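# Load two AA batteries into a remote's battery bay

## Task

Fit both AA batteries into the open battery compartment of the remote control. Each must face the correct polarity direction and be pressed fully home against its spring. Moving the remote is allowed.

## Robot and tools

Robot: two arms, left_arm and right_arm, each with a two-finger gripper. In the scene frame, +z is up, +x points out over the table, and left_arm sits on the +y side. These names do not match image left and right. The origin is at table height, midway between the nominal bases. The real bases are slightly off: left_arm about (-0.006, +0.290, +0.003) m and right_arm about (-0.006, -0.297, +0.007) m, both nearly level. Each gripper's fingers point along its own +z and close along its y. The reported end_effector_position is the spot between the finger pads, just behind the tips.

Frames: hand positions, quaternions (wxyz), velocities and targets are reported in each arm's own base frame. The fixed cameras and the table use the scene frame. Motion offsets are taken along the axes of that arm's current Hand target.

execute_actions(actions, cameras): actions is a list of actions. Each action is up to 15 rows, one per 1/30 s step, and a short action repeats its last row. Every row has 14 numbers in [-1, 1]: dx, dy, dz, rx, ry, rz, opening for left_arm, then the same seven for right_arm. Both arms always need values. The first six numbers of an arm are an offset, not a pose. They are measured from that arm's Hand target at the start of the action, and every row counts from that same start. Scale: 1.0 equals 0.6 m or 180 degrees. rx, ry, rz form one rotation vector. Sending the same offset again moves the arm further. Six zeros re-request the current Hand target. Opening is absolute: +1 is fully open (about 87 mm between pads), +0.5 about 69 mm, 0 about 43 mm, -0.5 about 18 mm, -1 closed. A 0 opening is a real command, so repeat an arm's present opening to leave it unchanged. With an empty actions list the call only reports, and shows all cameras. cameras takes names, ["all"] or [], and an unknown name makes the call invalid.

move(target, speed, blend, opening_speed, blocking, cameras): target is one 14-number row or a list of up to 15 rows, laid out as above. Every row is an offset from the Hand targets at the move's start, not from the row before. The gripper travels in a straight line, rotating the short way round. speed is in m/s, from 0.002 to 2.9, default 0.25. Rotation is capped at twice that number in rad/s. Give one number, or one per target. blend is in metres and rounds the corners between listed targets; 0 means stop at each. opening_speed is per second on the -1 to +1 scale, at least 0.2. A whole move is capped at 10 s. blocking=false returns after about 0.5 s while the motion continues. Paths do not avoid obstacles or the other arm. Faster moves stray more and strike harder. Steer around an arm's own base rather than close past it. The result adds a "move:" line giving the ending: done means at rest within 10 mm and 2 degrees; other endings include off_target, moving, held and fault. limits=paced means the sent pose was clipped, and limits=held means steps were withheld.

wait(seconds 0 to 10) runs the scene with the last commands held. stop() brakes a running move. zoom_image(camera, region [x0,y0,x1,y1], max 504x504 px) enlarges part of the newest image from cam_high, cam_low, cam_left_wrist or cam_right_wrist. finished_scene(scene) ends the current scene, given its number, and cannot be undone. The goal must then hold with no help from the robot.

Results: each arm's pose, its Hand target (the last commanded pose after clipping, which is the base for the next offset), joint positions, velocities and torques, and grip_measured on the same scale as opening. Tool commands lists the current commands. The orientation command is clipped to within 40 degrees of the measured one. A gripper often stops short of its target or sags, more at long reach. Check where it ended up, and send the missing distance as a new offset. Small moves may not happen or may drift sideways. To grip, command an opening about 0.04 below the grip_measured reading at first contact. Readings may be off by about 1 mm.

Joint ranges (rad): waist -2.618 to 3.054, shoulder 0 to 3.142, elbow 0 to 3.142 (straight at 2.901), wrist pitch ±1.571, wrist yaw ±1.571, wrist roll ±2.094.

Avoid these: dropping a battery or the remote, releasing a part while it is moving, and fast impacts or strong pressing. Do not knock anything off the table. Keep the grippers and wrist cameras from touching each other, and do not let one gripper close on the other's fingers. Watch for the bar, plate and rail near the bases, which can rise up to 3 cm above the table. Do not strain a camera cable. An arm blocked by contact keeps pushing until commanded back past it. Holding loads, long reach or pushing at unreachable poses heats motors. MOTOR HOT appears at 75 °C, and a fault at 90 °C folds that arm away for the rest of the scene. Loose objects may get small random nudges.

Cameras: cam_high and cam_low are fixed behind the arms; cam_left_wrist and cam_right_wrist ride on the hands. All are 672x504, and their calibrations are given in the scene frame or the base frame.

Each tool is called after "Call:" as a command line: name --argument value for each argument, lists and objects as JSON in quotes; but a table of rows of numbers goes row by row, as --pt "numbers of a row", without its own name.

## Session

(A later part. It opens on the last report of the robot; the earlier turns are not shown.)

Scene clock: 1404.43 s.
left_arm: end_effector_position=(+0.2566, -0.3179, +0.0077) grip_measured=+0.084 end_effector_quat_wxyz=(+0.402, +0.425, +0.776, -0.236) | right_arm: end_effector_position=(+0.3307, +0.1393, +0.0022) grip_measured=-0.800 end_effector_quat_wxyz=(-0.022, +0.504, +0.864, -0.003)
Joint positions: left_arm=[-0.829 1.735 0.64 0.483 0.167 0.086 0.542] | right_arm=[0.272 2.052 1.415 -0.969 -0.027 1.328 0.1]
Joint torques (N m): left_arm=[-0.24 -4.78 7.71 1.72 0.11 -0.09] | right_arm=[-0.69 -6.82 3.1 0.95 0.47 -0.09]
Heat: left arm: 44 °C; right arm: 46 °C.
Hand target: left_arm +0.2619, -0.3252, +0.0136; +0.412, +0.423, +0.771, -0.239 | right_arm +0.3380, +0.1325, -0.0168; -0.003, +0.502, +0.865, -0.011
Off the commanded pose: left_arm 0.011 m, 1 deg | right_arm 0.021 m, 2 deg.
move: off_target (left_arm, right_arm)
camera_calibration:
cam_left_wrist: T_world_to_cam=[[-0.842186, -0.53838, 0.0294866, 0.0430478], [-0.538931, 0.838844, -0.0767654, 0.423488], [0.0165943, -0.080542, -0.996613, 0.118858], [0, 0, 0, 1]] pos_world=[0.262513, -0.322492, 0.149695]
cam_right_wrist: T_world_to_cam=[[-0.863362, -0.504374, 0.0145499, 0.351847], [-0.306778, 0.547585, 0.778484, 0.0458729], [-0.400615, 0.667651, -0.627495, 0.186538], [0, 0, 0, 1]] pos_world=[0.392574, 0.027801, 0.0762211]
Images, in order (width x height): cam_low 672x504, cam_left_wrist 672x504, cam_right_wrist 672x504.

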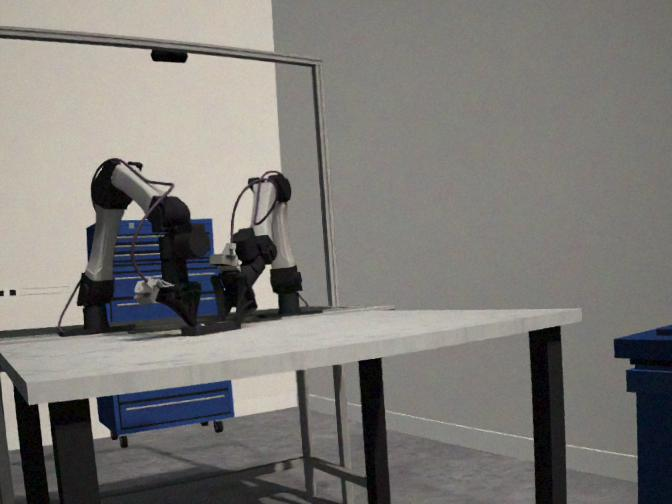

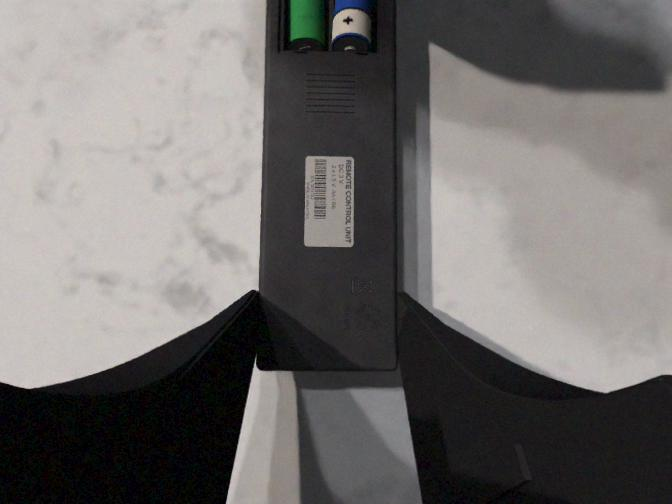

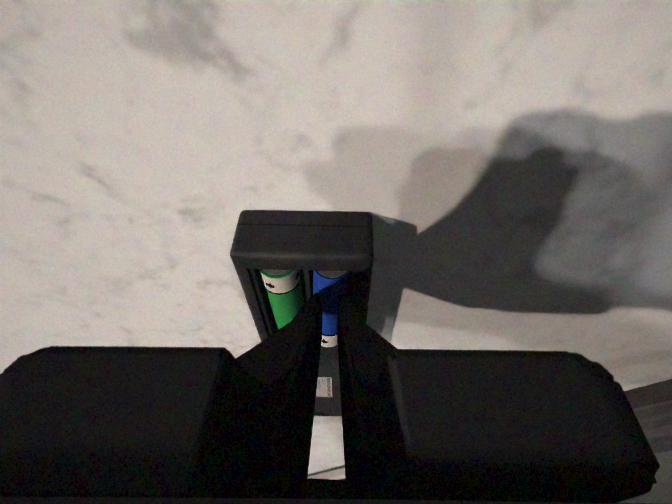

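Call:
move --pt "0 0 0 0 0 0 0.03 0.01 0 -0.08 0 0 0 -0.8" --pt "0 0 0 0 0 0 0.03 0.0626 0.0012 -0.111 0 0 0 -0.8" --pt "0 0 0 0 0 0 0.03 0.0626 0.0012 -0.056 0 0 0 -0.8" --speed 0.06 --cameras '["cam_right_wrist"]'

Call:
zoom_image --camera "cam_right_wrist" --region '[220, 150, 440, 390]'

Scene clock: 1416.03 s.
left_arm: end_effector_position=(+0.2566, -0.3179, +0.0077) grip_measured=+0.084 end_effector_quat_wxyz=(+0.402, +0.425, +0.776, -0.236) | right_arm: end_effector_position=(+0.3164, +0.1644, +0.0194) grip_measured=-0.800 end_effector_quat_wxyz=(-0.012, +0.497, +0.868, -0.012)
Joint positions: left_arm=[-0.829 1.735 0.64 0.483 0.167 0.086 0.542] | right_arm=[0.362 2.008 1.427 -1.023 -0.004 1.402 0.1]
Joint torques (N m): left_arm=[-0.31 -4.79 7.72 1.7 0.11 -0.09] | right_arm=[0.2 -8.83 5.15 0.5 0.22 0.13]
Heat: left arm: 44 °C; right arm: 46 °C.
Hand target: left_arm +0.2619, -0.3252, +0.0136; +0.412, +0.423, +0.771, -0.239 | right_arm +0.3206, +0.1660, +0.0166; -0.003, +0.502, +0.865, -0.011
Off the commanded pose: left_arm 0.011 m, 1 deg | right_arm 0.005 m, 1 deg.
move: off_target (left_arm)
camera_calibration:
cam_right_wrist: T_world_to_cam=[[-0.855316, -0.517745, 0.0193768, 0.351478], [-0.322284, 0.560951, 0.76254, 0.0173885], [-0.405671, 0.645967, -0.646651, 0.18036], [0, 0, 0, 1]] pos_world=[0.379395, 0.0557153, 0.0965599]
Images, in order (width x height): cam_right_wrist 672x504.

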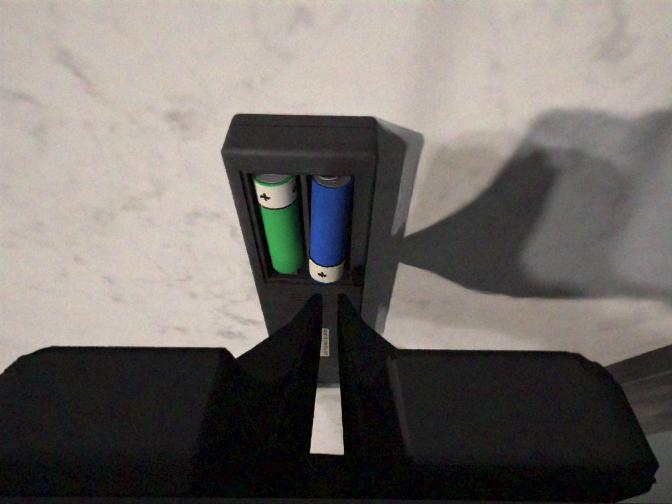

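Scaled by 2.100 from the camera's 672x504 image, which has a finer 960x720 frame.

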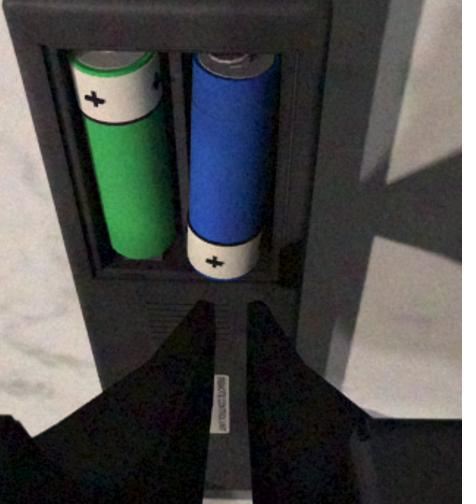

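Call:
move --target '[0,0,0,0,0,0,0.03,-0.003,-0.002,0.05,0,0,0,-0.8]' --speed 0.05 --cameras '["cam_right_wrist","cam_left_wrist","cam_low"]'

Call:
zoom_image --camera "cam_right_wrist" --region '[220, 150, 440, 390]'

Call:
zoom_image --camera "cam_left_wrist" --region '[260, 0, 400, 80]'

Scene clock: 1420.93 s.
left_arm: end_effector_position=(+0.2566, -0.3179, +0.0077) grip_measured=+0.084 end_effector_quat_wxyz=(+0.402, +0.425, +0.776, -0.236) | right_arm: end_effector_position=(+0.3171, +0.1649, +0.0043) grip_measured=-0.799 end_effector_quat_wxyz=(-0.010, +0.497, +0.868, -0.007)
Joint positions: left_arm=[-0.829 1.735 0.64 0.483 0.167 0.086 0.542] | right_arm=[0.362 2.022 1.385 -0.956 -0.005 1.402 0.1]
Joint torques (N m): left_arm=[-0.28 -4.79 7.71 1.71 0.11 -0.08] | right_arm=[-0.32 -6.79 2.91 0.92 0.21 0.14]
Heat: left arm: 44 °C; right arm: 46 °C.
Hand target: left_arm +0.2619, -0.3252, +0.0136; +0.412, +0.423, +0.771, -0.239 | right_arm +0.3199, +0.1634, -0.0134; -0.003, +0.502, +0.865, -0.011
Off the commanded pose: left_arm 0.011 m, 1 deg | right_arm 0.018 m, 1 deg.
move: off_target (left_arm, right_arm)
camera_calibration:
cam_left_wrist: T_world_to_cam=[[-0.842186, -0.53838, 0.0294866, 0.0430478], [-0.538931, 0.838844, -0.0767654, 0.423488], [0.0165943, -0.080542, -0.996613, 0.118858], [0, 0, 0, 1]] pos_world=[0.262513, -0.322492, 0.149695]
cam_right_wrist: T_world_to_cam=[[-0.855505, -0.517718, 0.00894688, 0.352788], [-0.3292, 0.557163, 0.762362, 0.0316464], [-0.399673, 0.649259, -0.647089, 0.168037], [0, 0, 0, 1]] pos_world=[0.37939, 0.0559125, 0.0814528]
Images, in order (width x height): cam_low 672x504, cam_left_wrist 672x504, cam_right_wrist 672x504.

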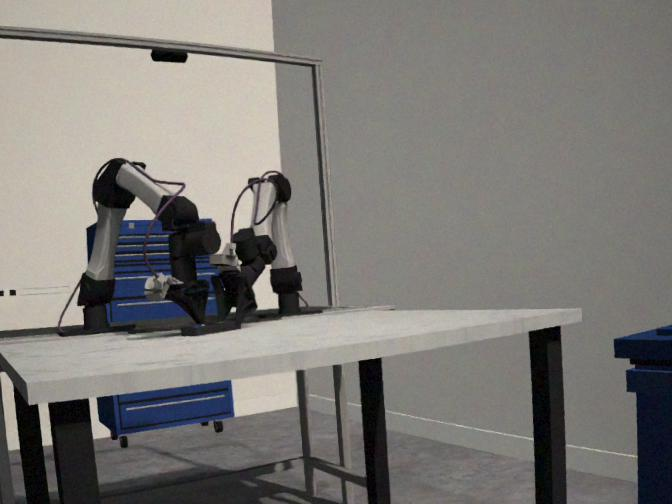

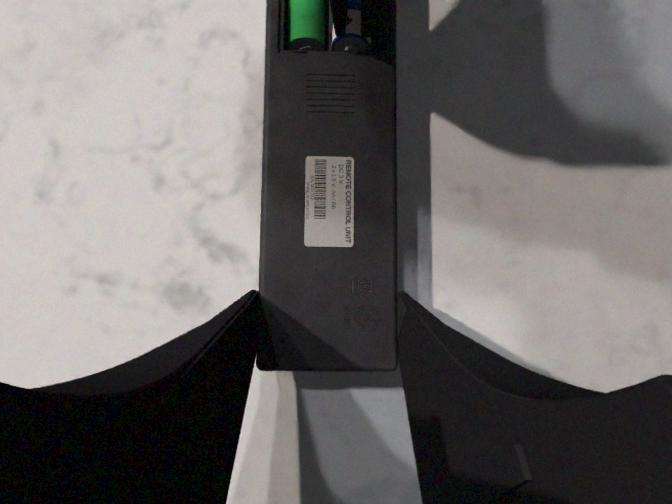

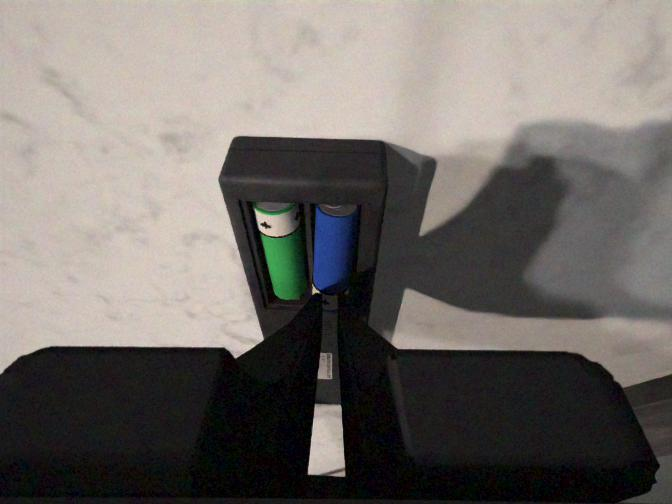

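Scaled by 2.100 from the camera's 672x504 image, which has a finer 960x720 frame.

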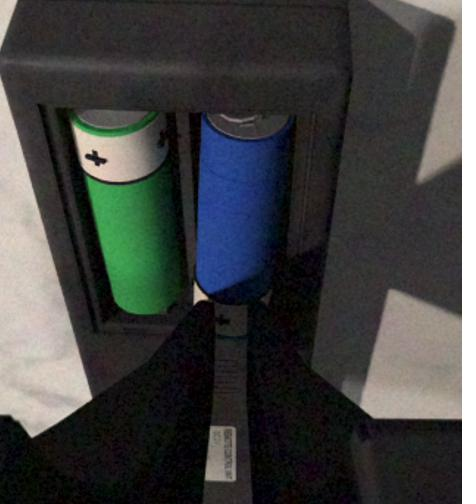

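Scaled by 3.600 from the camera's 672x504 image, which has a finer 960x720 frame.

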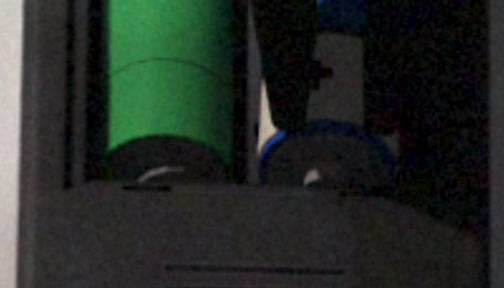

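Call:
move --pt "0 0 0 0 0 0 0.03 0.0 0.0 -0.09 0 0 0 -0.8" --pt "0 0 0 0 0 0 0.03 0.004 0.004 -0.1 0 0 0 -0.45" --pt "0 0 0 0 0 0 0.03 0.004 0.004 -0.03 0 0 0 -0.45" --speed 0.06 --cameras '["cam_right_wrist","cam_left_wrist"]'

Call:
zoom_image --camera "cam_right_wrist" --region '[220, 150, 440, 390]'

Call:
zoom_image --camera "cam_left_wrist" --region '[260, 0, 400, 80]'

Scene clock: 1430.17 s.
left_arm: end_effector_position=(+0.2566, -0.3179, +0.0077) grip_measured=+0.084 end_effector_quat_wxyz=(+0.402, +0.425, +0.776, -0.236) | right_arm: end_effector_position=(+0.3165, +0.1647, +0.0061) grip_measured=-0.450 end_effector_quat_wxyz=(-0.014, +0.498, +0.867, -0.013)
Joint positions: left_arm=[-0.829 1.735 0.64 0.483 0.167 0.086 0.542] | right_arm=[0.362 2.03 1.403 -0.982 -0.005 1.405 0.275]
Joint torques (N m): left_arm=[-0.25 -4.79 7.71 1.71 0.1 -0.09] | right_arm=[0.4 -9.02 5.12 0.49 0.26 0.19]
Heat: left arm: 44 °C; right arm: 46 °C.
Hand target: left_arm +0.2619, -0.3252, +0.0136; +0.412, +0.423, +0.771, -0.239 | right_arm +0.3210, +0.1669, +0.0045; -0.003, +0.502, +0.865, -0.011
Off the commanded pose: left_arm 0.011 m, 1 deg | right_arm 0.005 m, 1 deg.
move: off_target (left_arm); target 2's new opening was sent with right_arm's hand 0.017 m and 3 deg from that target
camera_calibration:
cam_left_wrist: T_world_to_cam=[[-0.842186, -0.53838, 0.0294866, 0.0430478], [-0.538931, 0.838844, -0.0767654, 0.423488], [0.0165943, -0.080542, -0.996613, 0.118858], [0, 0, 0, 1]] pos_world=[0.262513, -0.322492, 0.149695]
cam_right_wrist: T_world_to_cam=[[-0.85683, -0.515058, 0.0235957, 0.352003], [-0.316927, 0.562221, 0.763849, 0.025466], [-0.406692, 0.647011, -0.644964, 0.171665], [0, 0, 0, 1]] pos_world=[0.379493, 0.0559152, 0.08296]
Images, in order (width x height): cam_left_wrist 672x504, cam_right_wrist 672x504.

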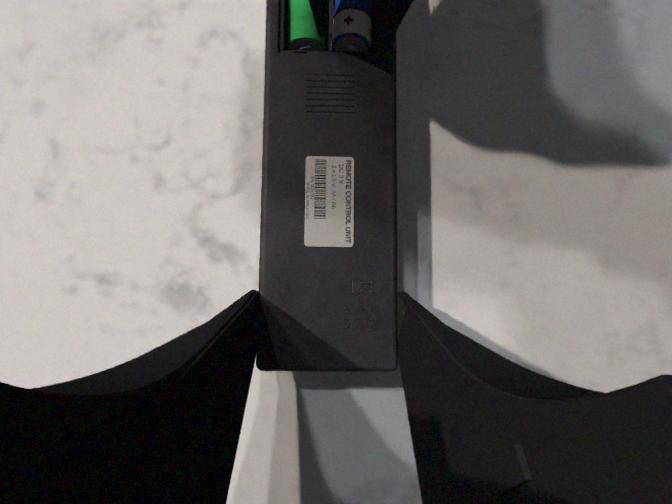

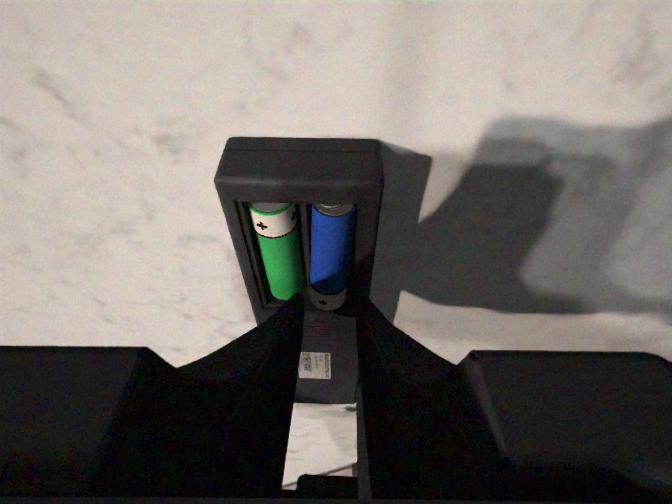

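Scaled by 2.100 from the camera's 672x504 image, which has a finer 960x720 frame.

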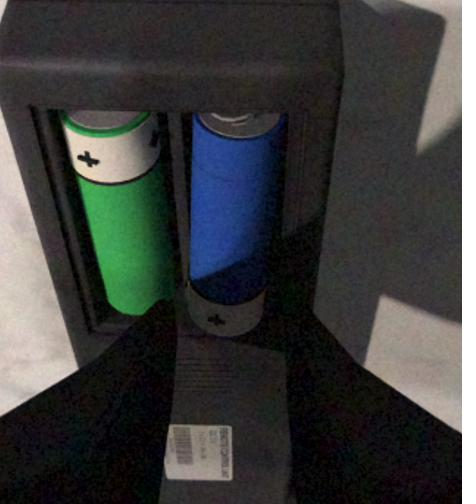

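Scaled by 3.600 from the camera's 672x504 image, which has a finer 960x720 frame.

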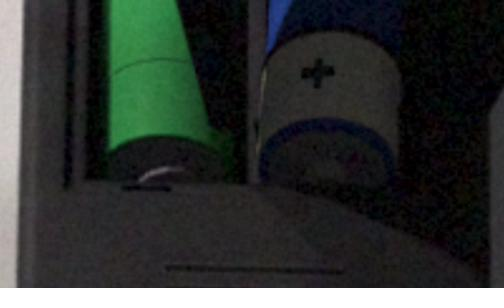

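Call:
move --pt "0 0 0 0 0 0 0.03 0.0 0.0 0.012 0 0 0 -0.45" --pt "0 0 0 0 0 0 0.03 0.0 0.0 0.012 0 0 0 -0.7" --speed 0.06 --cameras '["cam_right_wrist","cam_left_wrist"]'

Call:
zoom_image --camera "cam_right_wrist" --region '[220, 150, 440, 390]'

Call:
zoom_image --camera "cam_left_wrist" --region '[260, 0, 400, 80]'

Scene clock: 1435.43 s.
left_arm: end_effector_position=(+0.2566, -0.3179, +0.0077) grip_measured=+0.084 end_effector_quat_wxyz=(+0.402, +0.425, +0.776, -0.236) | right_arm: end_effector_position=(+0.3173, +0.1650, +0.0035) grip_measured=-0.696 end_effector_quat_wxyz=(-0.012, +0.499, +0.867, -0.011)
Joint positions: left_arm=[-0.829 1.735 0.64 0.483 0.167 0.086 0.542] | right_arm=[0.362 2.032 1.395 -0.966 -0.005 1.406 0.152]
Joint torques (N m): left_arm=[-0.25 -4.81 7.75 1.72 0.1 -0.08] | right_arm=[0.34 -8.32 4.63 0.63 0.27 0.12]
Heat: left arm: 44 °C; right arm: 46 °C.
Hand target: left_arm +0.2619, -0.3252, +0.0136; +0.412, +0.423, +0.771, -0.239 | right_arm +0.3209, +0.1668, -0.0027; -0.003, +0.502, +0.865, -0.011
Off the commanded pose: left_arm 0.011 m, 1 deg | right_arm 0.007 m, 1 deg.
move: off_target (left_arm)
camera_calibration:
cam_left_wrist: T_world_to_cam=[[-0.842186, -0.53838, 0.0294866, 0.0430478], [-0.538931, 0.838844, -0.0767654, 0.423488], [0.0165943, -0.080542, -0.996613, 0.118858], [0, 0, 0, 1]] pos_world=[0.262513, -0.322492, 0.149695]
cam_right_wrist: T_world_to_cam=[[-0.857319, -0.514469, 0.0180349, 0.352965], [-0.320692, 0.561157, 0.763059, 0.0288922], [-0.40269, 0.648402, -0.646077, 0.168664], [0, 0, 0, 1]] pos_world=[0.379789, 0.0560141, 0.0805578]
Images, in order (width x height): cam_left_wrist 672x504, cam_right_wrist 672x504.

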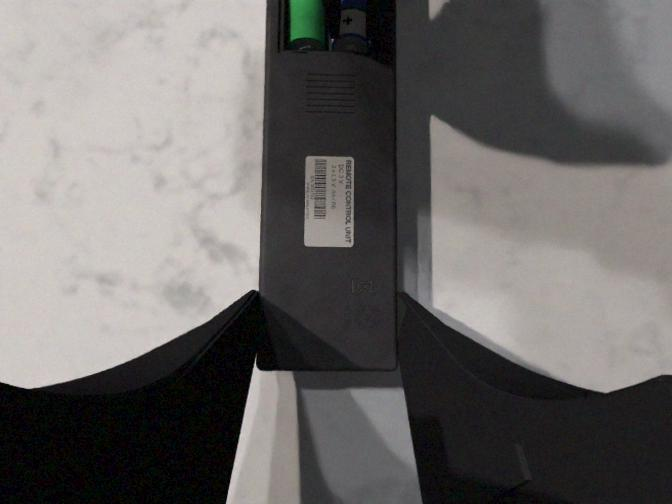

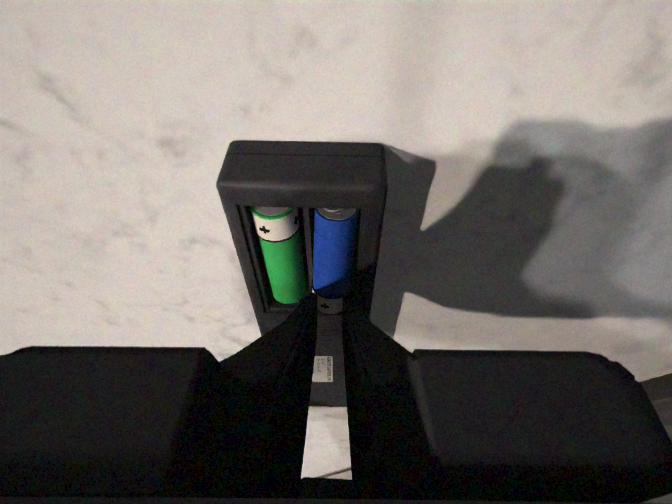

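Scaled by 2.100 from the camera's 672x504 image, which has a finer 960x720 frame.

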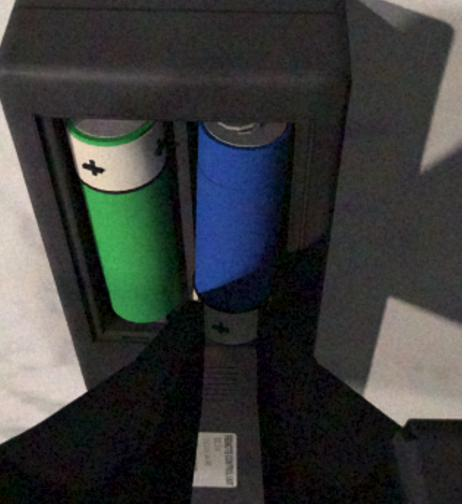

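Scaled by 3.600 from the camera's 672x504 image, which has a finer 960x720 frame.

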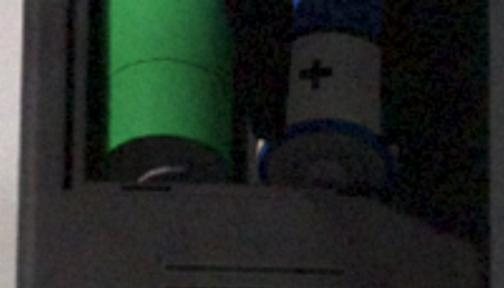

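Call:
move --target '[0,0,0,0,0,0,0.03,-0.004,-0.015,0.02,0,0,0,-0.72]' --speed 0.05 --cameras '["cam_right_wrist","cam_left_wrist"]'

Call:
zoom_image --camera "cam_right_wrist" --region '[220, 150, 440, 390]'

Call:
zoom_image --camera "cam_left_wrist" --region '[260, 0, 400, 80]'

Scene clock: 1438.93 s.
left_arm: end_effector_position=(+0.2566, -0.3179, +0.0077) grip_measured=+0.084 end_effector_quat_wxyz=(+0.402, +0.425, +0.776, -0.236) | right_arm: end_effector_position=(+0.3165, +0.1645, +0.0031) grip_measured=-0.717 end_effector_quat_wxyz=(-0.004, +0.500, +0.866, +0.002)
Joint positions: left_arm=[-0.829 1.735 0.64 0.483 0.167 0.086 0.542] | right_arm=[0.359 2.003 1.35 -0.92 -0.01 1.406 0.142]
Joint torques (N m): left_arm=[-0.28 -4.78 7.66 1.72 0.1 -0.09] | right_arm=[-0.2 -6.61 2.71 0.76 0.34 0.06]
Heat: left arm: 44 °C; right arm: 46 °C.
Hand target: left_arm +0.2619, -0.3252, +0.0136; +0.412, +0.423, +0.771, -0.239 | right_arm +0.3141, +0.1600, -0.0144; -0.003, +0.502, +0.865, -0.011
Off the commanded pose: left_arm 0.011 m, 1 deg | right_arm 0.018 m, 2 deg.
move: off_target (left_arm, right_arm)
camera_calibration:
cam_left_wrist: T_world_to_cam=[[-0.842186, -0.53838, 0.0294866, 0.0430478], [-0.538931, 0.838844, -0.0767654, 0.423488], [0.0165943, -0.080542, -0.996613, 0.118858], [0, 0, 0, 1]] pos_world=[0.262513, -0.322492, 0.149695]
cam_right_wrist: T_world_to_cam=[[-0.858804, -0.512153, -0.0124157, 0.352242], [-0.339445, 0.550712, 0.762557, 0.0368983], [-0.383709, 0.659102, -0.646801, 0.160637], [0, 0, 0, 1]] pos_world=[0.37667, 0.0542058, 0.0801362]
Images, in order (width x height): cam_left_wrist 672x504, cam_right_wrist 672x504.

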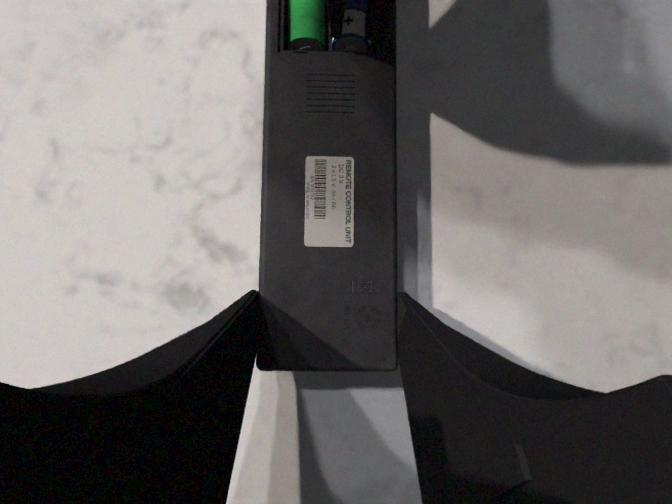

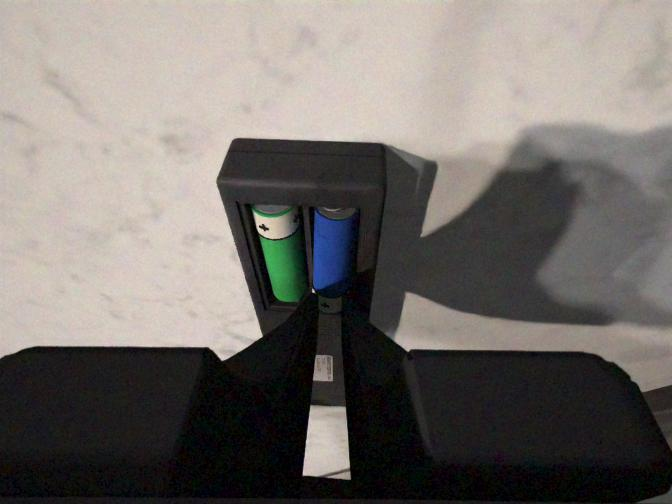

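Scaled by 2.100 from the camera's 672x504 image, which has a finer 960x720 frame.

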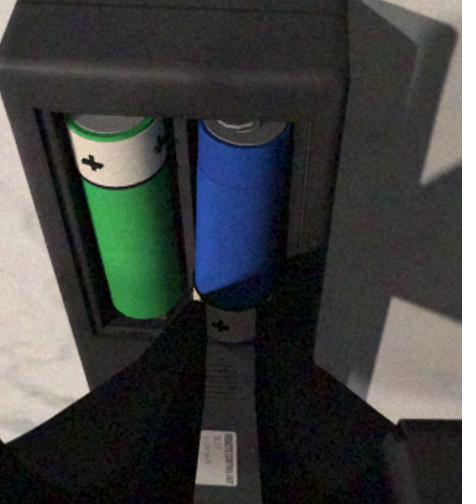

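Scaled by 3.600 from the camera's 672x504 image, which has a finer 960x720 frame.

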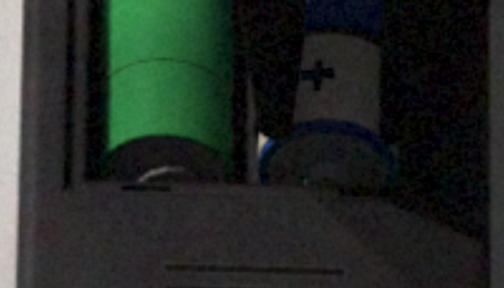

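Call:
move --pt "0 0 0 0 0 0 0.03 0.003 0.01 -0.02 0 0 0 -0.45" --pt "0 0 0 0 0 0 0.03 0.0 0.01 -0.15 0 0 0 -0.45" --speed 0.08 --cameras '["cam_right_wrist","cam_left_wrist"]'

Call:
zoom_image --camera "cam_right_wrist" --region '[220, 100, 380, 260]'

Call:
zoom_image --camera "cam_left_wrist" --region '[280, 10, 400, 70]'

Scene clock: 1457.93 s.
left_arm: end_effector_position=(+0.2560, -0.3184, +0.0077) grip_measured=+0.084 end_effector_quat_wxyz=(+0.401, +0.426, +0.776, -0.237) | right_arm: end_effector_position=(+0.3122, +0.1621, +0.0615) grip_measured=-0.450 end_effector_quat_wxyz=(-0.025, +0.500, +0.865, -0.026)
Joint positions: left_arm=[-0.829 1.735 0.64 0.483 0.17 0.086 0.542] | right_arm=[0.359 1.983 1.561 -1.22 -0.005 1.407 0.275]
Joint torques (N m): left_arm=[-0.23 -4.81 7.69 1.72 0.06 -0.09] | right_arm=[0.18 -11.78 7.47 0.32 0.29 0.08]
Heat: left arm: 44 °C; right arm: 45 °C.
Hand target: left_arm +0.2619, -0.3252, +0.0136; +0.412, +0.423, +0.771, -0.239 | right_arm +0.3207, +0.1645, +0.0755; -0.003, +0.501, +0.865, -0.011
Off the commanded pose: left_arm 0.011 m, 1 deg | right_arm 0.017 m, 3 deg.
move: off_target (left_arm, right_arm)
camera_calibration:
cam_left_wrist: T_world_to_cam=[[-0.843881, -0.535606, 0.0314828, 0.0436392], [-0.536326, 0.840483, -0.0770871, 0.423344], [0.0148275, -0.0819373, -0.996527, 0.118947], [0, 0, 0, 1]] pos_world=[0.262113, -0.322694, 0.149794]
cam_right_wrist: T_world_to_cam=[[-0.857732, -0.510968, 0.0566445, 0.343202], [-0.290496, 0.572625, 0.766624, -0.0269518], [-0.424156, 0.641103, -0.639593, 0.213502], [0, 0, 0, 1]] pos_world=[0.377104, 0.0539215, 0.137776]
Images, in order (width x height): cam_left_wrist 672x504, cam_right_wrist 672x504.

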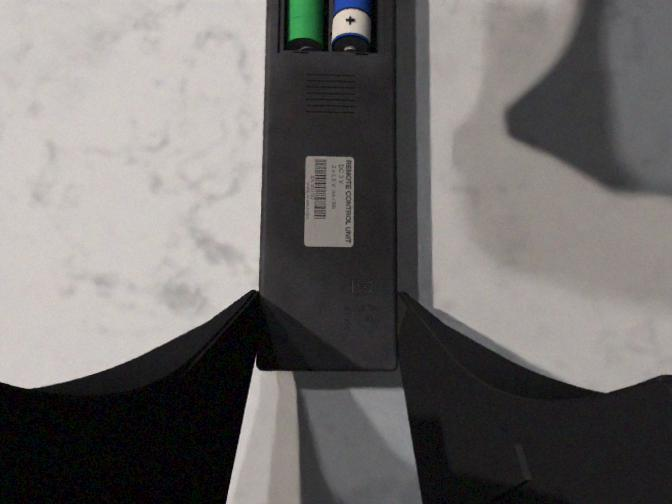

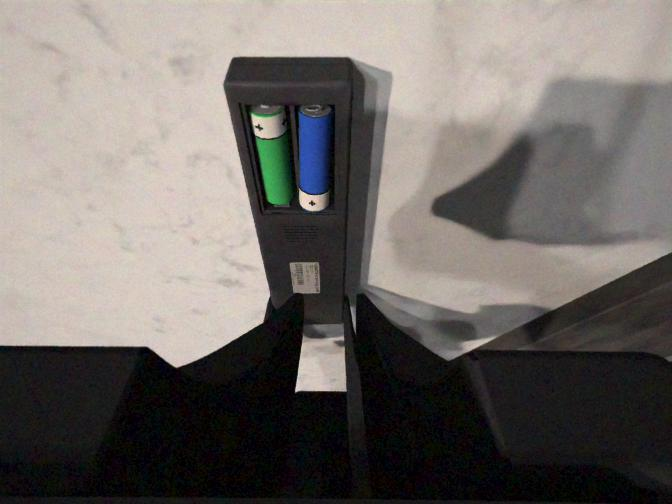

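Scaled by 3.150 from the camera's 672x504 image, which has a finer 960x720 frame.

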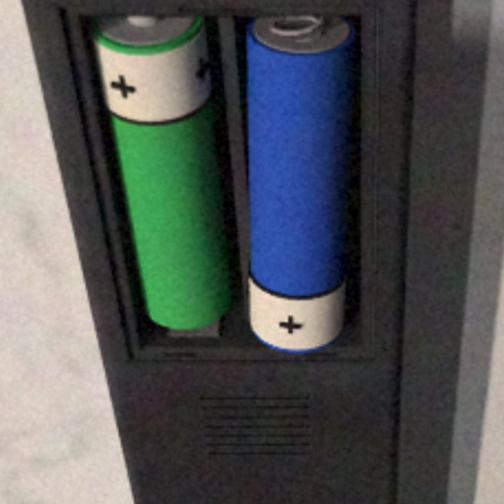

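Scaled by 4.200 from the camera's 672x504 image, which has a finer 960x720 frame.

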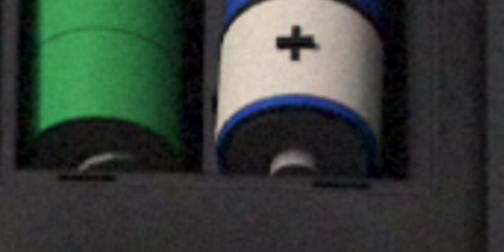

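Call:
move --pt "0 0 0 0 0 0 0.03 0.0 0.002 -0.01 0 0 0 -0.8" --pt "0 0 0 0 0 0 0.03 0.0 0.002 0.092 0 0 0 -0.8" --speed 0.06 --cameras '["cam_right_wrist"]'

Call:
zoom_image --camera "cam_right_wrist" --region '[220, 150, 440, 390]'

Scene clock: 1472.37 s.
left_arm: end_effector_position=(+0.2560, -0.3184, +0.0077) grip_measured=+0.084 end_effector_quat_wxyz=(+0.401, +0.426, +0.776, -0.237) | right_arm: end_effector_position=(+0.3162, +0.1635, +0.0219) grip_measured=-0.800 end_effector_quat_wxyz=(-0.014, +0.500, +0.866, -0.013)
Joint positions: left_arm=[-0.829 1.735 0.64 0.483 0.17 0.086 0.542] | right_arm=[0.359 2.005 1.433 -1.036 -0.005 1.407 0.1]
Joint torques (N m): left_arm=[-0.24 -4.82 7.71 1.71 0.07 -0.08] | right_arm=[-0.1 -8.99 5.23 0.46 0.29 0.09]
Heat: left arm: 44 °C; right arm: 46 °C.
Hand target: left_arm +0.2619, -0.3252, +0.0136; +0.412, +0.423, +0.771, -0.239 | right_arm +0.3209, +0.1642, +0.0202; -0.003, +0.501, +0.865, -0.011
Off the commanded pose: left_arm 0.011 m, 1 deg | right_arm 0.005 m, 1 deg.
move: off_target (left_arm)
camera_calibration:
cam_right_wrist: T_world_to_cam=[[-0.85897, -0.511511, 0.0229554, 0.350844], [-0.315219, 0.563606, 0.763535, 0.013217], [-0.403494, 0.648618, -0.645358, 0.181303], [0, 0, 0, 1]] pos_world=[0.378686, 0.0544148, 0.0988602]
Images, in order (width x height): cam_right_wrist 672x504.

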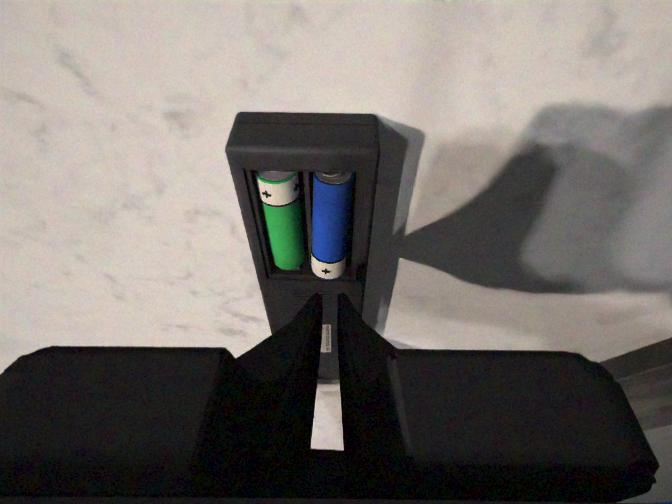

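Scaled by 2.100 from the camera's 672x504 image, which has a finer 960x720 frame.

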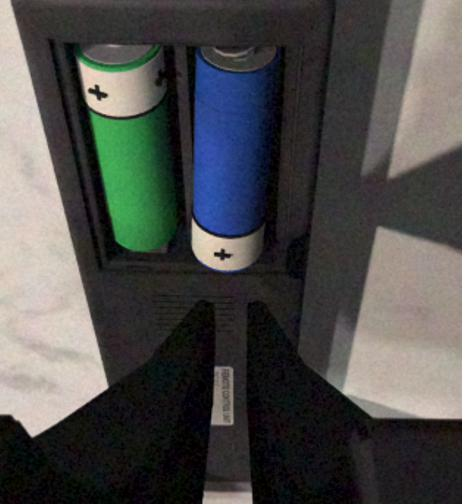

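Call:
move --pt "0 0 0 0 0 0 0.03 0.0 -0.005 0.02 0 0 0 -0.8" --pt "0 0 0 0 0 0 0.03 -0.012 -0.006 0.07 0 0 0 -0.8" --speed 0.05 --cameras '["cam_right_wrist","cam_left_wrist"]'

Call:
zoom_image --camera "cam_right_wrist" --region '[220, 150, 440, 390]'

Call:
zoom_image --camera "cam_left_wrist" --region '[280, 10, 400, 70]'

Scene clock: 1482.40 s.
left_arm: end_effector_position=(+0.2559, -0.3183, +0.0076) grip_measured=+0.084 end_effector_quat_wxyz=(+0.401, +0.426, +0.776, -0.237) | right_arm: end_effector_position=(+0.3161, +0.1630, +0.0038) grip_measured=-0.799 end_effector_quat_wxyz=(-0.019, +0.504, +0.864, +0.004)
Joint positions: left_arm=[-0.829 1.735 0.64 0.483 0.17 0.086 0.542] | right_arm=[0.343 2.012 1.362 -0.939 -0.035 1.399 0.1]
Joint torques (N m): left_arm=[-0.23 -4.77 7.72 1.72 0.06 -0.09] | right_arm=[-0.32 -5.24 2.36 1.01 0.56 -0.08]
Heat: left arm: 44 °C; right arm: 46 °C.
Hand target: left_arm +0.2619, -0.3251, +0.0136; +0.412, +0.423, +0.771, -0.239 | right_arm +0.3207, +0.1556, -0.0217; -0.003, +0.502, +0.865, -0.011
Off the commanded pose: left_arm 0.011 m, 1 deg | right_arm 0.027 m, 3 deg.
move: off_target (left_arm, right_arm)
camera_calibration:
cam_left_wrist: T_world_to_cam=[[-0.843874, -0.535616, 0.0314921, 0.0435516], [-0.536342, 0.840506, -0.0767287, 0.42324], [0.0146278, -0.0816399, -0.996555, 0.119001], [0, 0, 0, 1]] pos_world=[0.262013, -0.322694, 0.149694]
cam_right_wrist: T_world_to_cam=[[-0.863769, -0.503886, -0.00132898, 0.35126], [-0.316097, 0.5398, 0.780192, 0.0314013], [-0.392411, 0.674325, -0.625539, 0.162161], [0, 0, 0, 1]] pos_world=[0.376967, 0.0506957, 0.0774056]
Images, in order (width x height): cam_left_wrist 672x504, cam_right_wrist 672x504.

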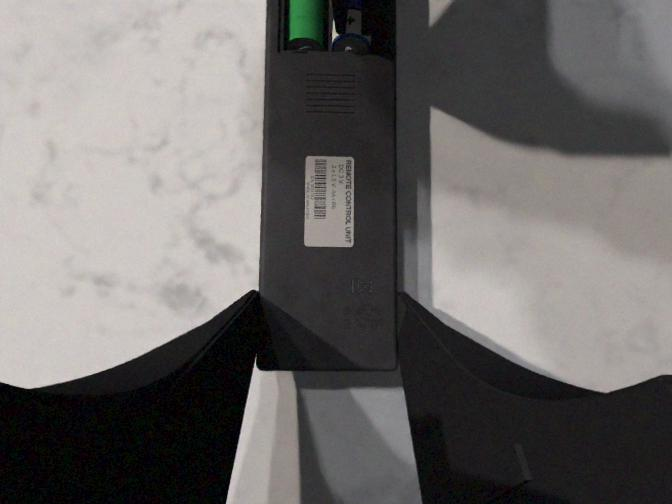

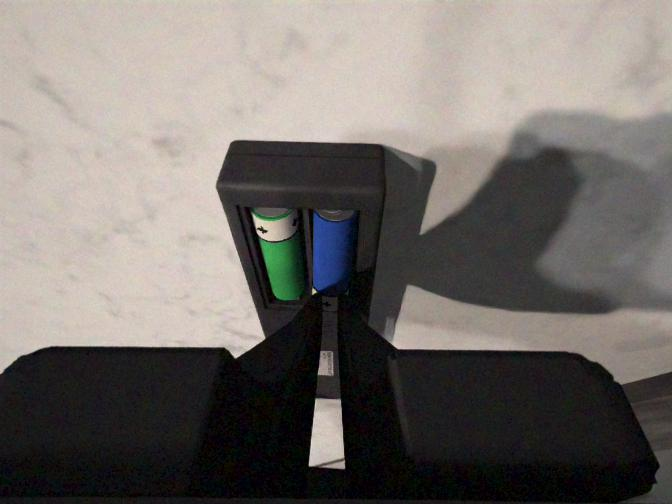

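Scaled by 2.100 from the camera's 672x504 image, which has a finer 960x720 frame.

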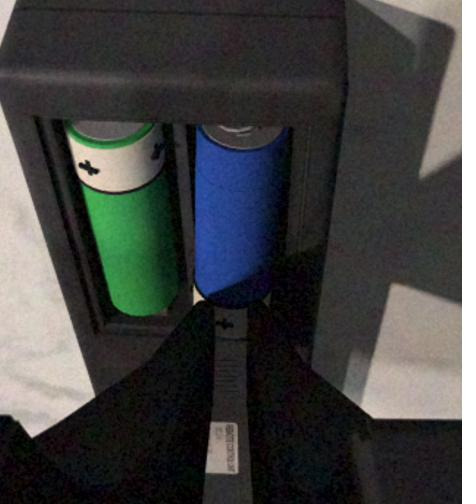

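Scaled by 4.200 from the camera's 672x504 image, which has a finer 960x720 frame.

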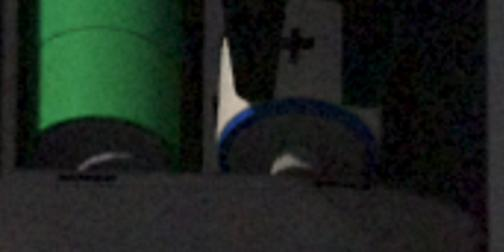

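Call:
move --pt "0 0 0 0 0 0 0.03 0.01 0.0 -0.09 0 0 0 -0.45" --pt "0 0 0 0 0 0 0.03 0.012 0.006 -0.02 0 0 0 -0.45" --pt "0 0 0 0 0 0 0.03 0.012 0.006 -0.01 0 0 0 -0.78" --speed 0.05 --cameras '["cam_right_wrist","cam_left_wrist"]'

Call:
zoom_image --camera "cam_right_wrist" --region '[220, 150, 440, 390]'

Call:
zoom_image --camera "cam_left_wrist" --region '[280, 10, 400, 70]'

Scene clock: 1503.33 s.
left_arm: end_effector_position=(+0.2549, -0.3191, +0.0077) grip_measured=+0.084 end_effector_quat_wxyz=(+0.400, +0.428, +0.775, -0.238) | right_arm: end_effector_position=(+0.3166, +0.1607, +0.0036) grip_measured=-0.776 end_effector_quat_wxyz=(-0.013, +0.502, +0.865, -0.009)
Joint positions: left_arm=[-0.832 1.735 0.64 0.483 0.173 0.087 0.542] | right_arm=[0.35 2.021 1.379 -0.959 -0.009 1.401 0.112]
Joint torques (N m): left_arm=[-0.08 -4.79 7.72 1.72 0.03 -0.09] | right_arm=[0.66 -6.39 2.97 0.97 0.3 0.15]
Heat: left arm: 44 °C; right arm: 44 °C.
Hand target: left_arm +0.2619, -0.3252, +0.0136; +0.412, +0.423, +0.771, -0.239 | right_arm +0.3202, +0.1637, -0.0158; -0.003, +0.501, +0.865, -0.011
Off the commanded pose: left_arm 0.011 m, 1 deg | right_arm 0.020 m, 1 deg.
move: off_target (left_arm, right_arm); target 3's new opening was sent with right_arm's hand 0.021 m and 1 deg from that target
camera_calibration:
cam_left_wrist: T_world_to_cam=[[-0.846302, -0.531728, 0.0322337, 0.0441464], [-0.532526, 0.842903, -0.0770072, 0.423254], [0.013777, -0.0823367, -0.996509, 0.118938], [0, 0, 0, 1]] pos_world=[0.261116, -0.323495, 0.149694]
cam_right_wrist: T_world_to_cam=[[-0.860892, -0.50856, 0.0151965, 0.350328], [-0.317463, 0.560263, 0.765064, 0.0301677], [-0.397595, 0.653813, -0.643775, 0.168779], [0, 0, 0, 1]] pos_world=[0.378277, 0.0509113, 0.0802514]
Images, in order (width x height): cam_left_wrist 672x504, cam_right_wrist 672x504.

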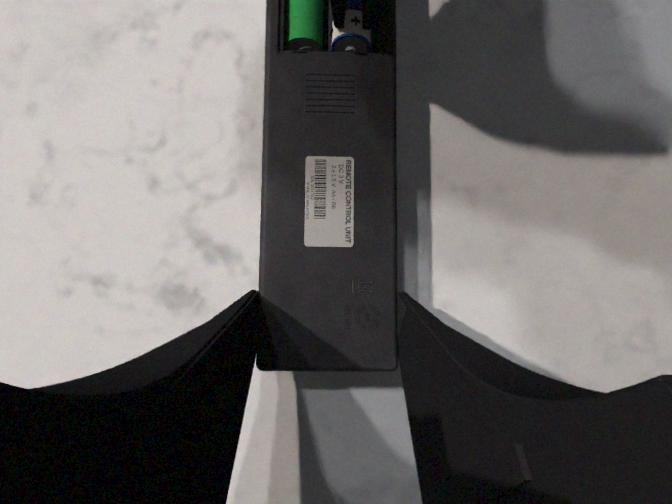

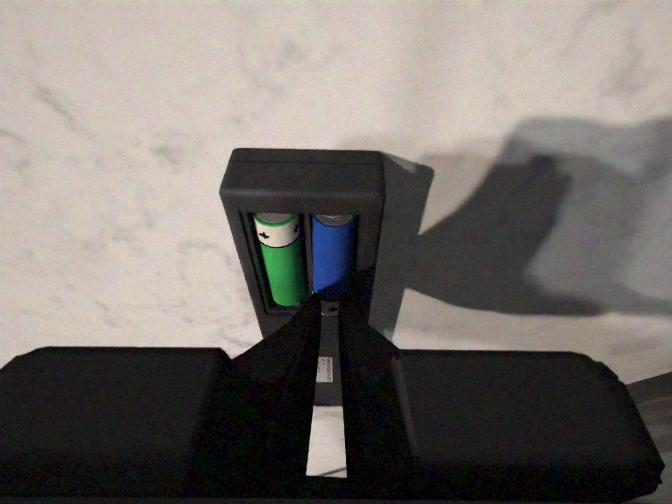

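Scaled by 2.100 from the camera's 672x504 image, which has a finer 960x720 frame.

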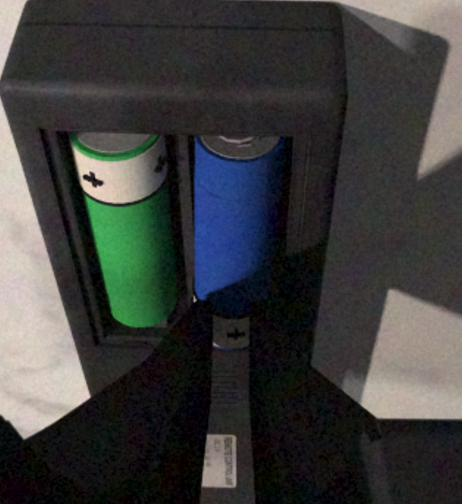

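Scaled by 4.200 from the camera's 672x504 image, which has a finer 960x720 frame.

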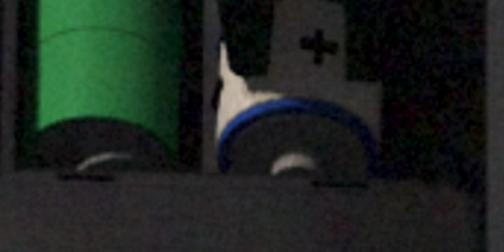

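Call:
move --target '[0,0,0,0,0,0,0.03,-0.04,0.0,0.012,0,0,0,-0.8]' --speed 0.05 --cameras '["cam_right_wrist","cam_left_wrist"]'

Call:
zoom_image --camera "cam_right_wrist" --region '[220, 150, 440, 390]'

Call:
zoom_image --camera "cam_left_wrist" --region '[280, 10, 400, 70]'

Scene clock: 1507.40 s.
left_arm: end_effector_position=(+0.2549, -0.3191, +0.0077) grip_measured=+0.084 end_effector_quat_wxyz=(+0.400, +0.428, +0.775, -0.238) | right_arm: end_effector_position=(+0.3180, +0.1574, +0.0036) grip_measured=-0.798 end_effector_quat_wxyz=(-0.037, +0.502, +0.864, +0.010)
Joint positions: left_arm=[-0.832 1.735 0.64 0.483 0.173 0.087 0.542] | right_arm=[0.311 2.03 1.378 -0.955 -0.068 1.362 0.101]
Joint torques (N m): left_arm=[-0.03 -4.77 7.72 1.71 0.03 -0.09] | right_arm=[-1.39 -4.72 4.05 1.01 0.82 -0.11]
Heat: left arm: 44 °C; right arm: 44 °C.
Hand target: left_arm +0.2619, -0.3252, +0.0136; +0.412, +0.423, +0.771, -0.239 | right_arm +0.3322, +0.1427, -0.0229; -0.003, +0.502, +0.865, -0.011
Off the commanded pose: left_arm 0.011 m, 2 deg | right_arm 0.033 m, 5 deg.
move: off_target (left_arm, right_arm)
camera_calibration:
cam_left_wrist: T_world_to_cam=[[-0.846302, -0.531728, 0.0322337, 0.0441464], [-0.532526, 0.842903, -0.0770072, 0.423254], [0.013777, -0.0823367, -0.996509, 0.118938], [0, 0, 0, 1]] pos_world=[0.261116, -0.323495, 0.149694]
cam_right_wrist: T_world_to_cam=[[-0.862073, -0.506746, 0.00626857, 0.350052], [-0.297858, 0.516645, 0.802719, 0.0329319], [-0.410013, 0.690135, -0.596324, 0.169519], [0, 0, 0, 1]] pos_world=[0.381084, 0.0433824, 0.0724586]
Images, in order (width x height): cam_left_wrist 672x504, cam_right_wrist 672x504.

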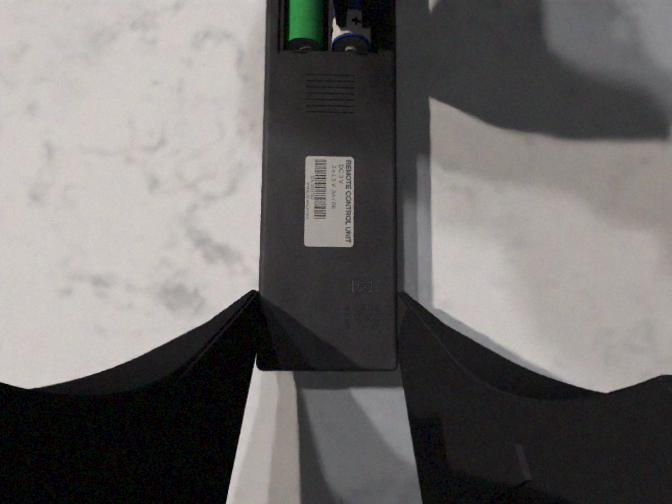

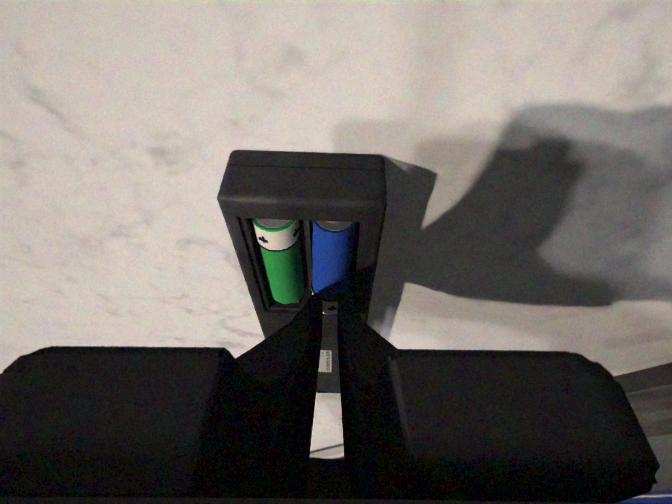

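Scaled by 2.100 from the camera's 672x504 image, which has a finer 960x720 frame.

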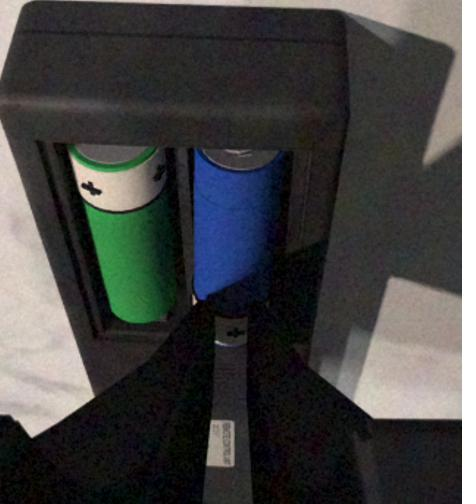

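Scaled by 4.200 from the camera's 672x504 image, which has a finer 960x720 frame.

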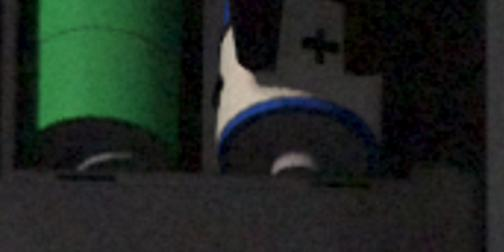

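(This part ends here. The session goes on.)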